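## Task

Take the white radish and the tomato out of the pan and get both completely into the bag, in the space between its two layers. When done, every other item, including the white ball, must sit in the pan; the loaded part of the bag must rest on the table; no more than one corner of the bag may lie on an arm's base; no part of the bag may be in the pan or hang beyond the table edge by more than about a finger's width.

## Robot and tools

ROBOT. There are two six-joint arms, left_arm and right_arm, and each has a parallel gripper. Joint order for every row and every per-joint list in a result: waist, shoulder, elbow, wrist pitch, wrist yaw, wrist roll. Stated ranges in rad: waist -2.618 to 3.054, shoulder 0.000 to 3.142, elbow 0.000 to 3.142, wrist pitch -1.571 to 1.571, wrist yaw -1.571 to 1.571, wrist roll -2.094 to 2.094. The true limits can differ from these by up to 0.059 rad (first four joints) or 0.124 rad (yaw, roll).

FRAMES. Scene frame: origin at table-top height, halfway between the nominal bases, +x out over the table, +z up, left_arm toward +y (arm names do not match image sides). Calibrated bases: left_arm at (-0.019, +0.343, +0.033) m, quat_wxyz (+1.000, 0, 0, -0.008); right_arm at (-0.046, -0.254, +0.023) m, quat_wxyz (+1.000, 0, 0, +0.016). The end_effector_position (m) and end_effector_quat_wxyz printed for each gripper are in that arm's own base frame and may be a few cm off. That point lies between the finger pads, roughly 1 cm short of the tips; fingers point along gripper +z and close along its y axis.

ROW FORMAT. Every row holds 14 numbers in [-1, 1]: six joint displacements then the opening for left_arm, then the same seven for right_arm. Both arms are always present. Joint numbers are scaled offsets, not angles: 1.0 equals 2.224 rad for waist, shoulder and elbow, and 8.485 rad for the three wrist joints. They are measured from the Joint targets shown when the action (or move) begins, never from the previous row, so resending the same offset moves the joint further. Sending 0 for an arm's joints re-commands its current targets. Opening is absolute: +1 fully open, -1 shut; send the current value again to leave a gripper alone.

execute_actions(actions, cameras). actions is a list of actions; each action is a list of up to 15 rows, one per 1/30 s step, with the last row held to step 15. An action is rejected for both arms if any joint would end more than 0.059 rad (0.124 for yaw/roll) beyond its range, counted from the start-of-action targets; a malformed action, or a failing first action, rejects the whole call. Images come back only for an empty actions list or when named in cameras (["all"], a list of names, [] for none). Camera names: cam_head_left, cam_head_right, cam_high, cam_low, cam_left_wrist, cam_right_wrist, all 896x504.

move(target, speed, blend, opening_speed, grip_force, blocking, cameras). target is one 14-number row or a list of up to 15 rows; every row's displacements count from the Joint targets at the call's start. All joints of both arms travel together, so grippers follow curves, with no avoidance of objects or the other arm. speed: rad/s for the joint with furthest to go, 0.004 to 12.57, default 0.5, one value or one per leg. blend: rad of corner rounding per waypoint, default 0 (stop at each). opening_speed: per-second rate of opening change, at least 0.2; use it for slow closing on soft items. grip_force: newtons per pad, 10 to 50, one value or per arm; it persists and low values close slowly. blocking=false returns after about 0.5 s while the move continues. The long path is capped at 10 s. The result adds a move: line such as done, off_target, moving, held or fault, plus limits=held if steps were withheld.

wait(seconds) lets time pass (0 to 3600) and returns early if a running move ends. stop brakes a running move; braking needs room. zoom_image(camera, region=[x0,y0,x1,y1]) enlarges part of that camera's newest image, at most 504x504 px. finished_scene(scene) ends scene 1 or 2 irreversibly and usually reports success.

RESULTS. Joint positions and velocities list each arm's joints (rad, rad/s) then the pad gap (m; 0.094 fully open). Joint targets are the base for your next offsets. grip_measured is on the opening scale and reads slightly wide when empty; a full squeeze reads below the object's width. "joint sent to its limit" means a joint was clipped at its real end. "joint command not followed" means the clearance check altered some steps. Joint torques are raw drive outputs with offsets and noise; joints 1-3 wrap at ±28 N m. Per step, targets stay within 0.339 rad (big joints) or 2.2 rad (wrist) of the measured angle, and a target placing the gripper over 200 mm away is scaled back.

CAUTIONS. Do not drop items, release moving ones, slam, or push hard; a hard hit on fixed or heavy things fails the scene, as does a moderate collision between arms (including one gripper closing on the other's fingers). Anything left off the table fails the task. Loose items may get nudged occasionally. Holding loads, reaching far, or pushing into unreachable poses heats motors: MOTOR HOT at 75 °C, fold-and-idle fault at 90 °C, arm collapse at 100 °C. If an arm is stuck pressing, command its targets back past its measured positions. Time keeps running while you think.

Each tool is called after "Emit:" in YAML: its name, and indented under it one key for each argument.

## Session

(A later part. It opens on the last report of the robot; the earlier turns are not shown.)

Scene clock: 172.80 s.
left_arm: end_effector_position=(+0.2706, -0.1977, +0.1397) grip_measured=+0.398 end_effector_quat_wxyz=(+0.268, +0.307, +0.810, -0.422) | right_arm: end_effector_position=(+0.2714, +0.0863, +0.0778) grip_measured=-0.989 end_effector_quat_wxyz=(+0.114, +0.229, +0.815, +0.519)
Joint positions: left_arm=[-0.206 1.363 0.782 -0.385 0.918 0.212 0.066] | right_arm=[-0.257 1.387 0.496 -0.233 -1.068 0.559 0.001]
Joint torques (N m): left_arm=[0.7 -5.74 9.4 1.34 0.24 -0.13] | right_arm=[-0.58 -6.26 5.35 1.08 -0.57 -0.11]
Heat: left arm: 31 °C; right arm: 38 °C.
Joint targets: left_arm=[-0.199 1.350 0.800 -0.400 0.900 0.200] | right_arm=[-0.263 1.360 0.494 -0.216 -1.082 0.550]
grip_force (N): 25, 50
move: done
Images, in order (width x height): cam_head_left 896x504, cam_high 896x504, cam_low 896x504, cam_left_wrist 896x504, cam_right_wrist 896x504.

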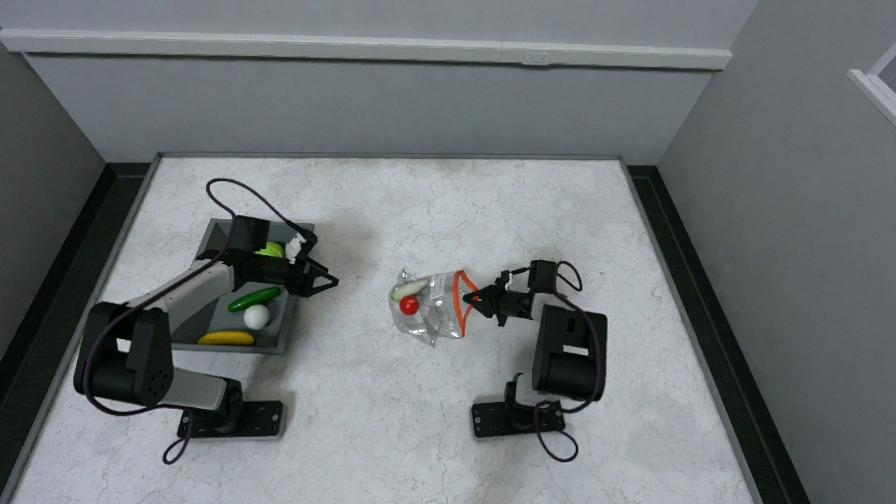

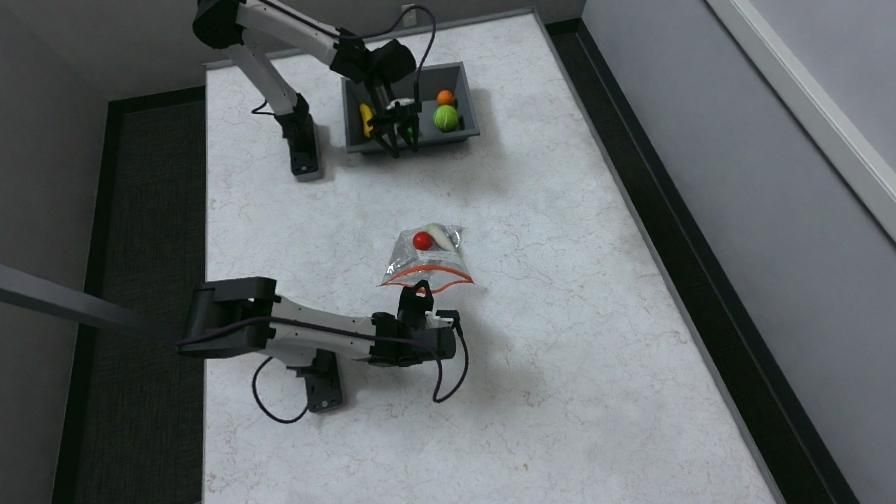

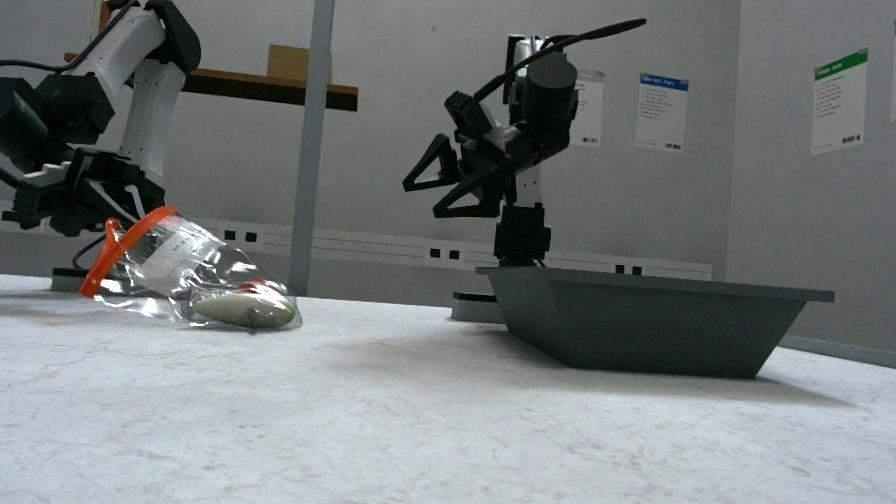

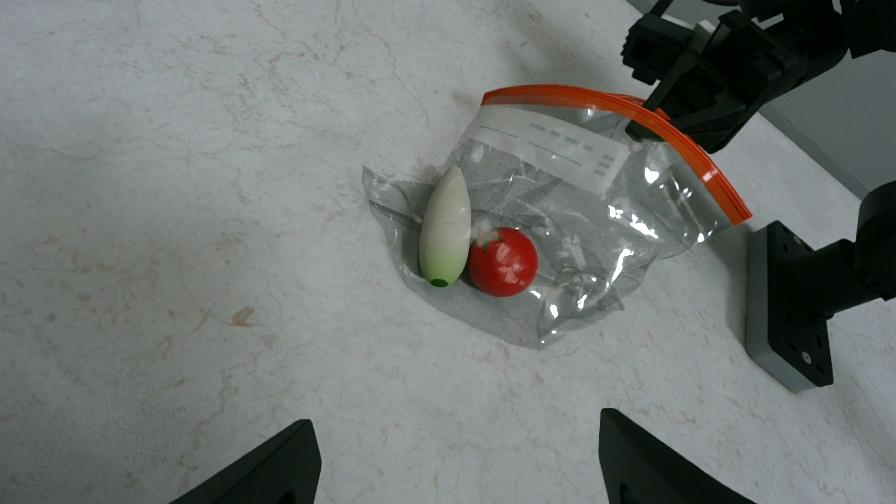

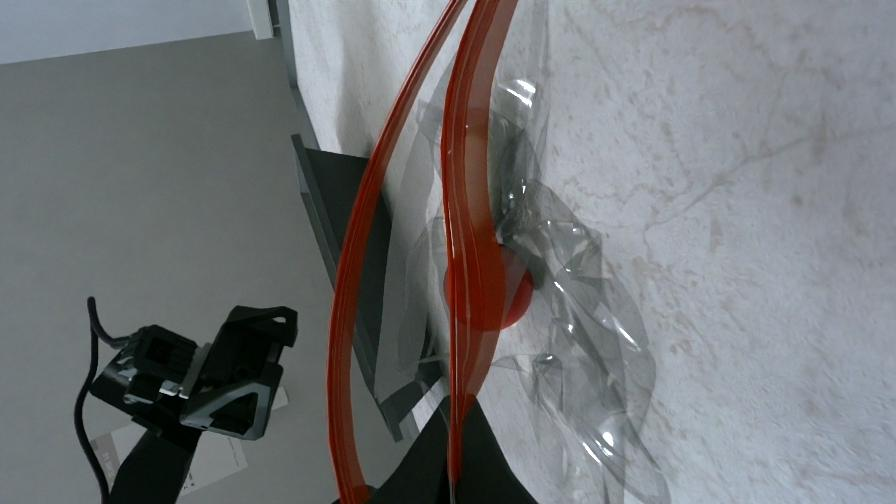

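Emit:
move:
  target:
    - [0,0,0,0,0,0,0.4,-0.0328,0.1223,-0.0652,0.0491,0,0,-1]
    - [0,0,0,0,0,0,0.4,-0.0328,0.1223,-0.0652,0.0491,0,0,-0.5]
    - [0,0,0,0,0,0,0.4,-0.1124,0.013,-0.1084,0.0318,0,0,-0.5]
    - [0,0,0,0,0,0,0.4,-0.2073,-0.1389,-0.0976,-0.0108,0,0,-0.5]
  speed: [0.35,0.35,0.3,0.5]
  blend: [0,0,0.03,0]
  opening_speed: 1.0
  cameras: ["cam_left_wrist","cam_head_left","cam_low","cam_high"]

Emit:
zoom_image:
  camera: "cam_low"
  region: [50, 180, 350, 370]

Emit:
zoom_image:
  camera: "cam_head_left"
  region: [300, 200, 520, 400]

Scene clock: 178.97 s.
left_arm: end_effector_position=(+0.2706, -0.1977, +0.1397) grip_measured=+0.398 end_effector_quat_wxyz=(+0.268, +0.307, +0.810, -0.422) | right_arm: end_effector_position=(+0.2320, +0.0003, +0.0684) grip_measured=-0.501 end_effector_quat_wxyz=(+0.235, +0.405, +0.742, +0.480)
Joint positions: left_arm=[-0.206 1.363 0.782 -0.385 0.918 0.212 0.066] | right_arm=[-0.718 1.063 0.259 -0.306 -1.072 0.557 0.023]
Joint torques (N m): left_arm=[0.69 -5.78 9.39 1.34 0.23 -0.13] | right_arm=[-0.61 -2.55 7.54 0.95 -0.53 -0.1]
Heat: left arm: 31 °C; right arm: 37 °C.
Joint targets: left_arm=[-0.199 1.350 0.800 -0.400 0.900 0.200] | right_arm=[-0.724 1.051 0.277 -0.307 -1.082 0.550]
grip_force (N): 25, 50
move: done
Images, in order (width x height): cam_head_left 896x504, cam_high 896x504, cam_low 896x504, cam_left_wrist 896x504.

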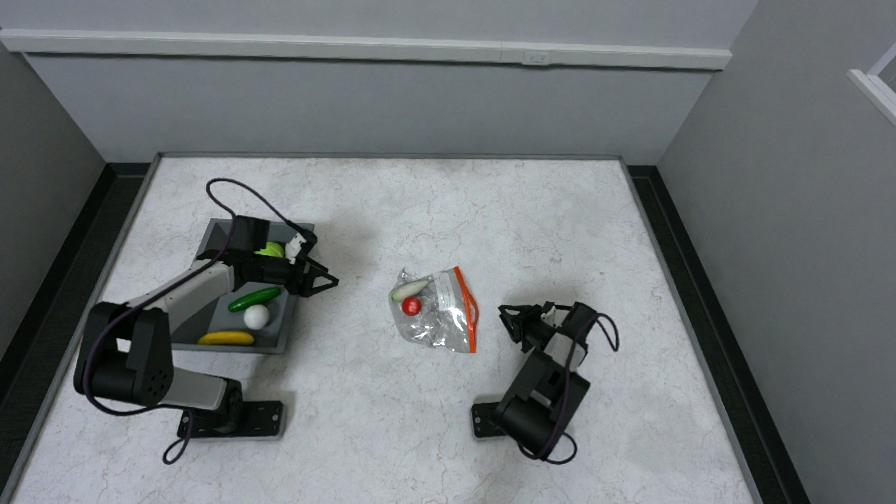

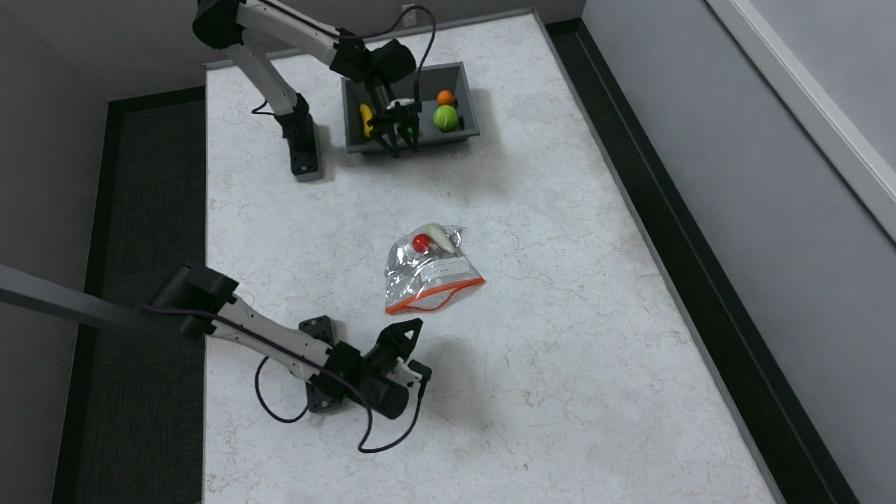

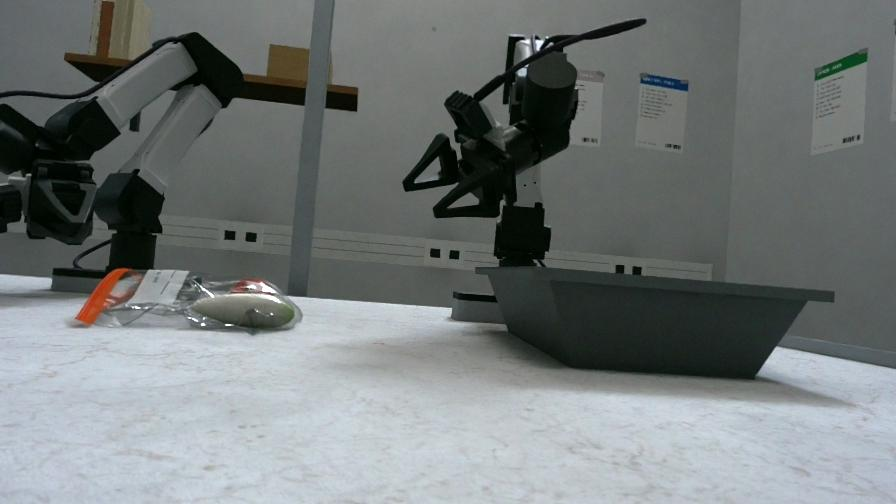

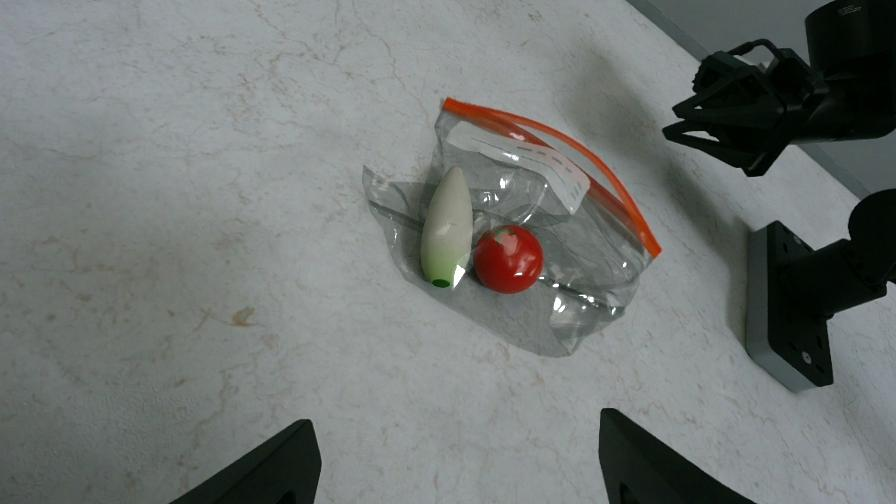

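Scaled by 1.680 from the camera's image (finer frame: 1280x720).

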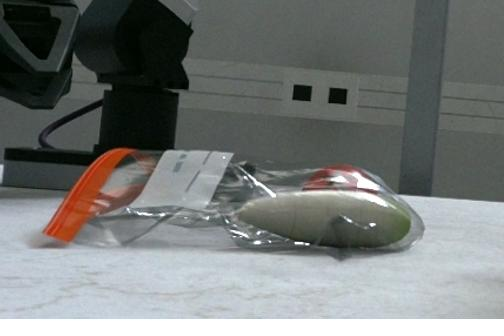

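Scaled by 2.291 from the camera's image (finer frame: 1280x720).

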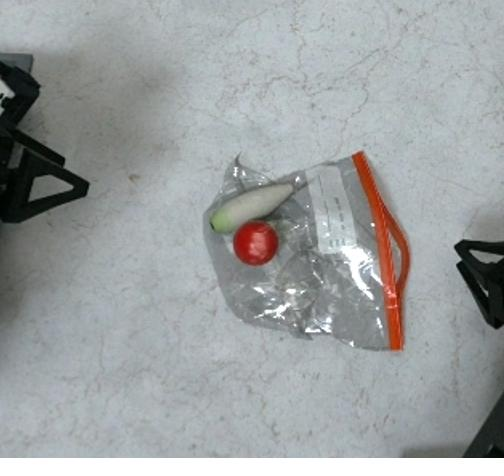

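Emit:
finished_scene:
  scene: 1

The scene is finished: the task was done.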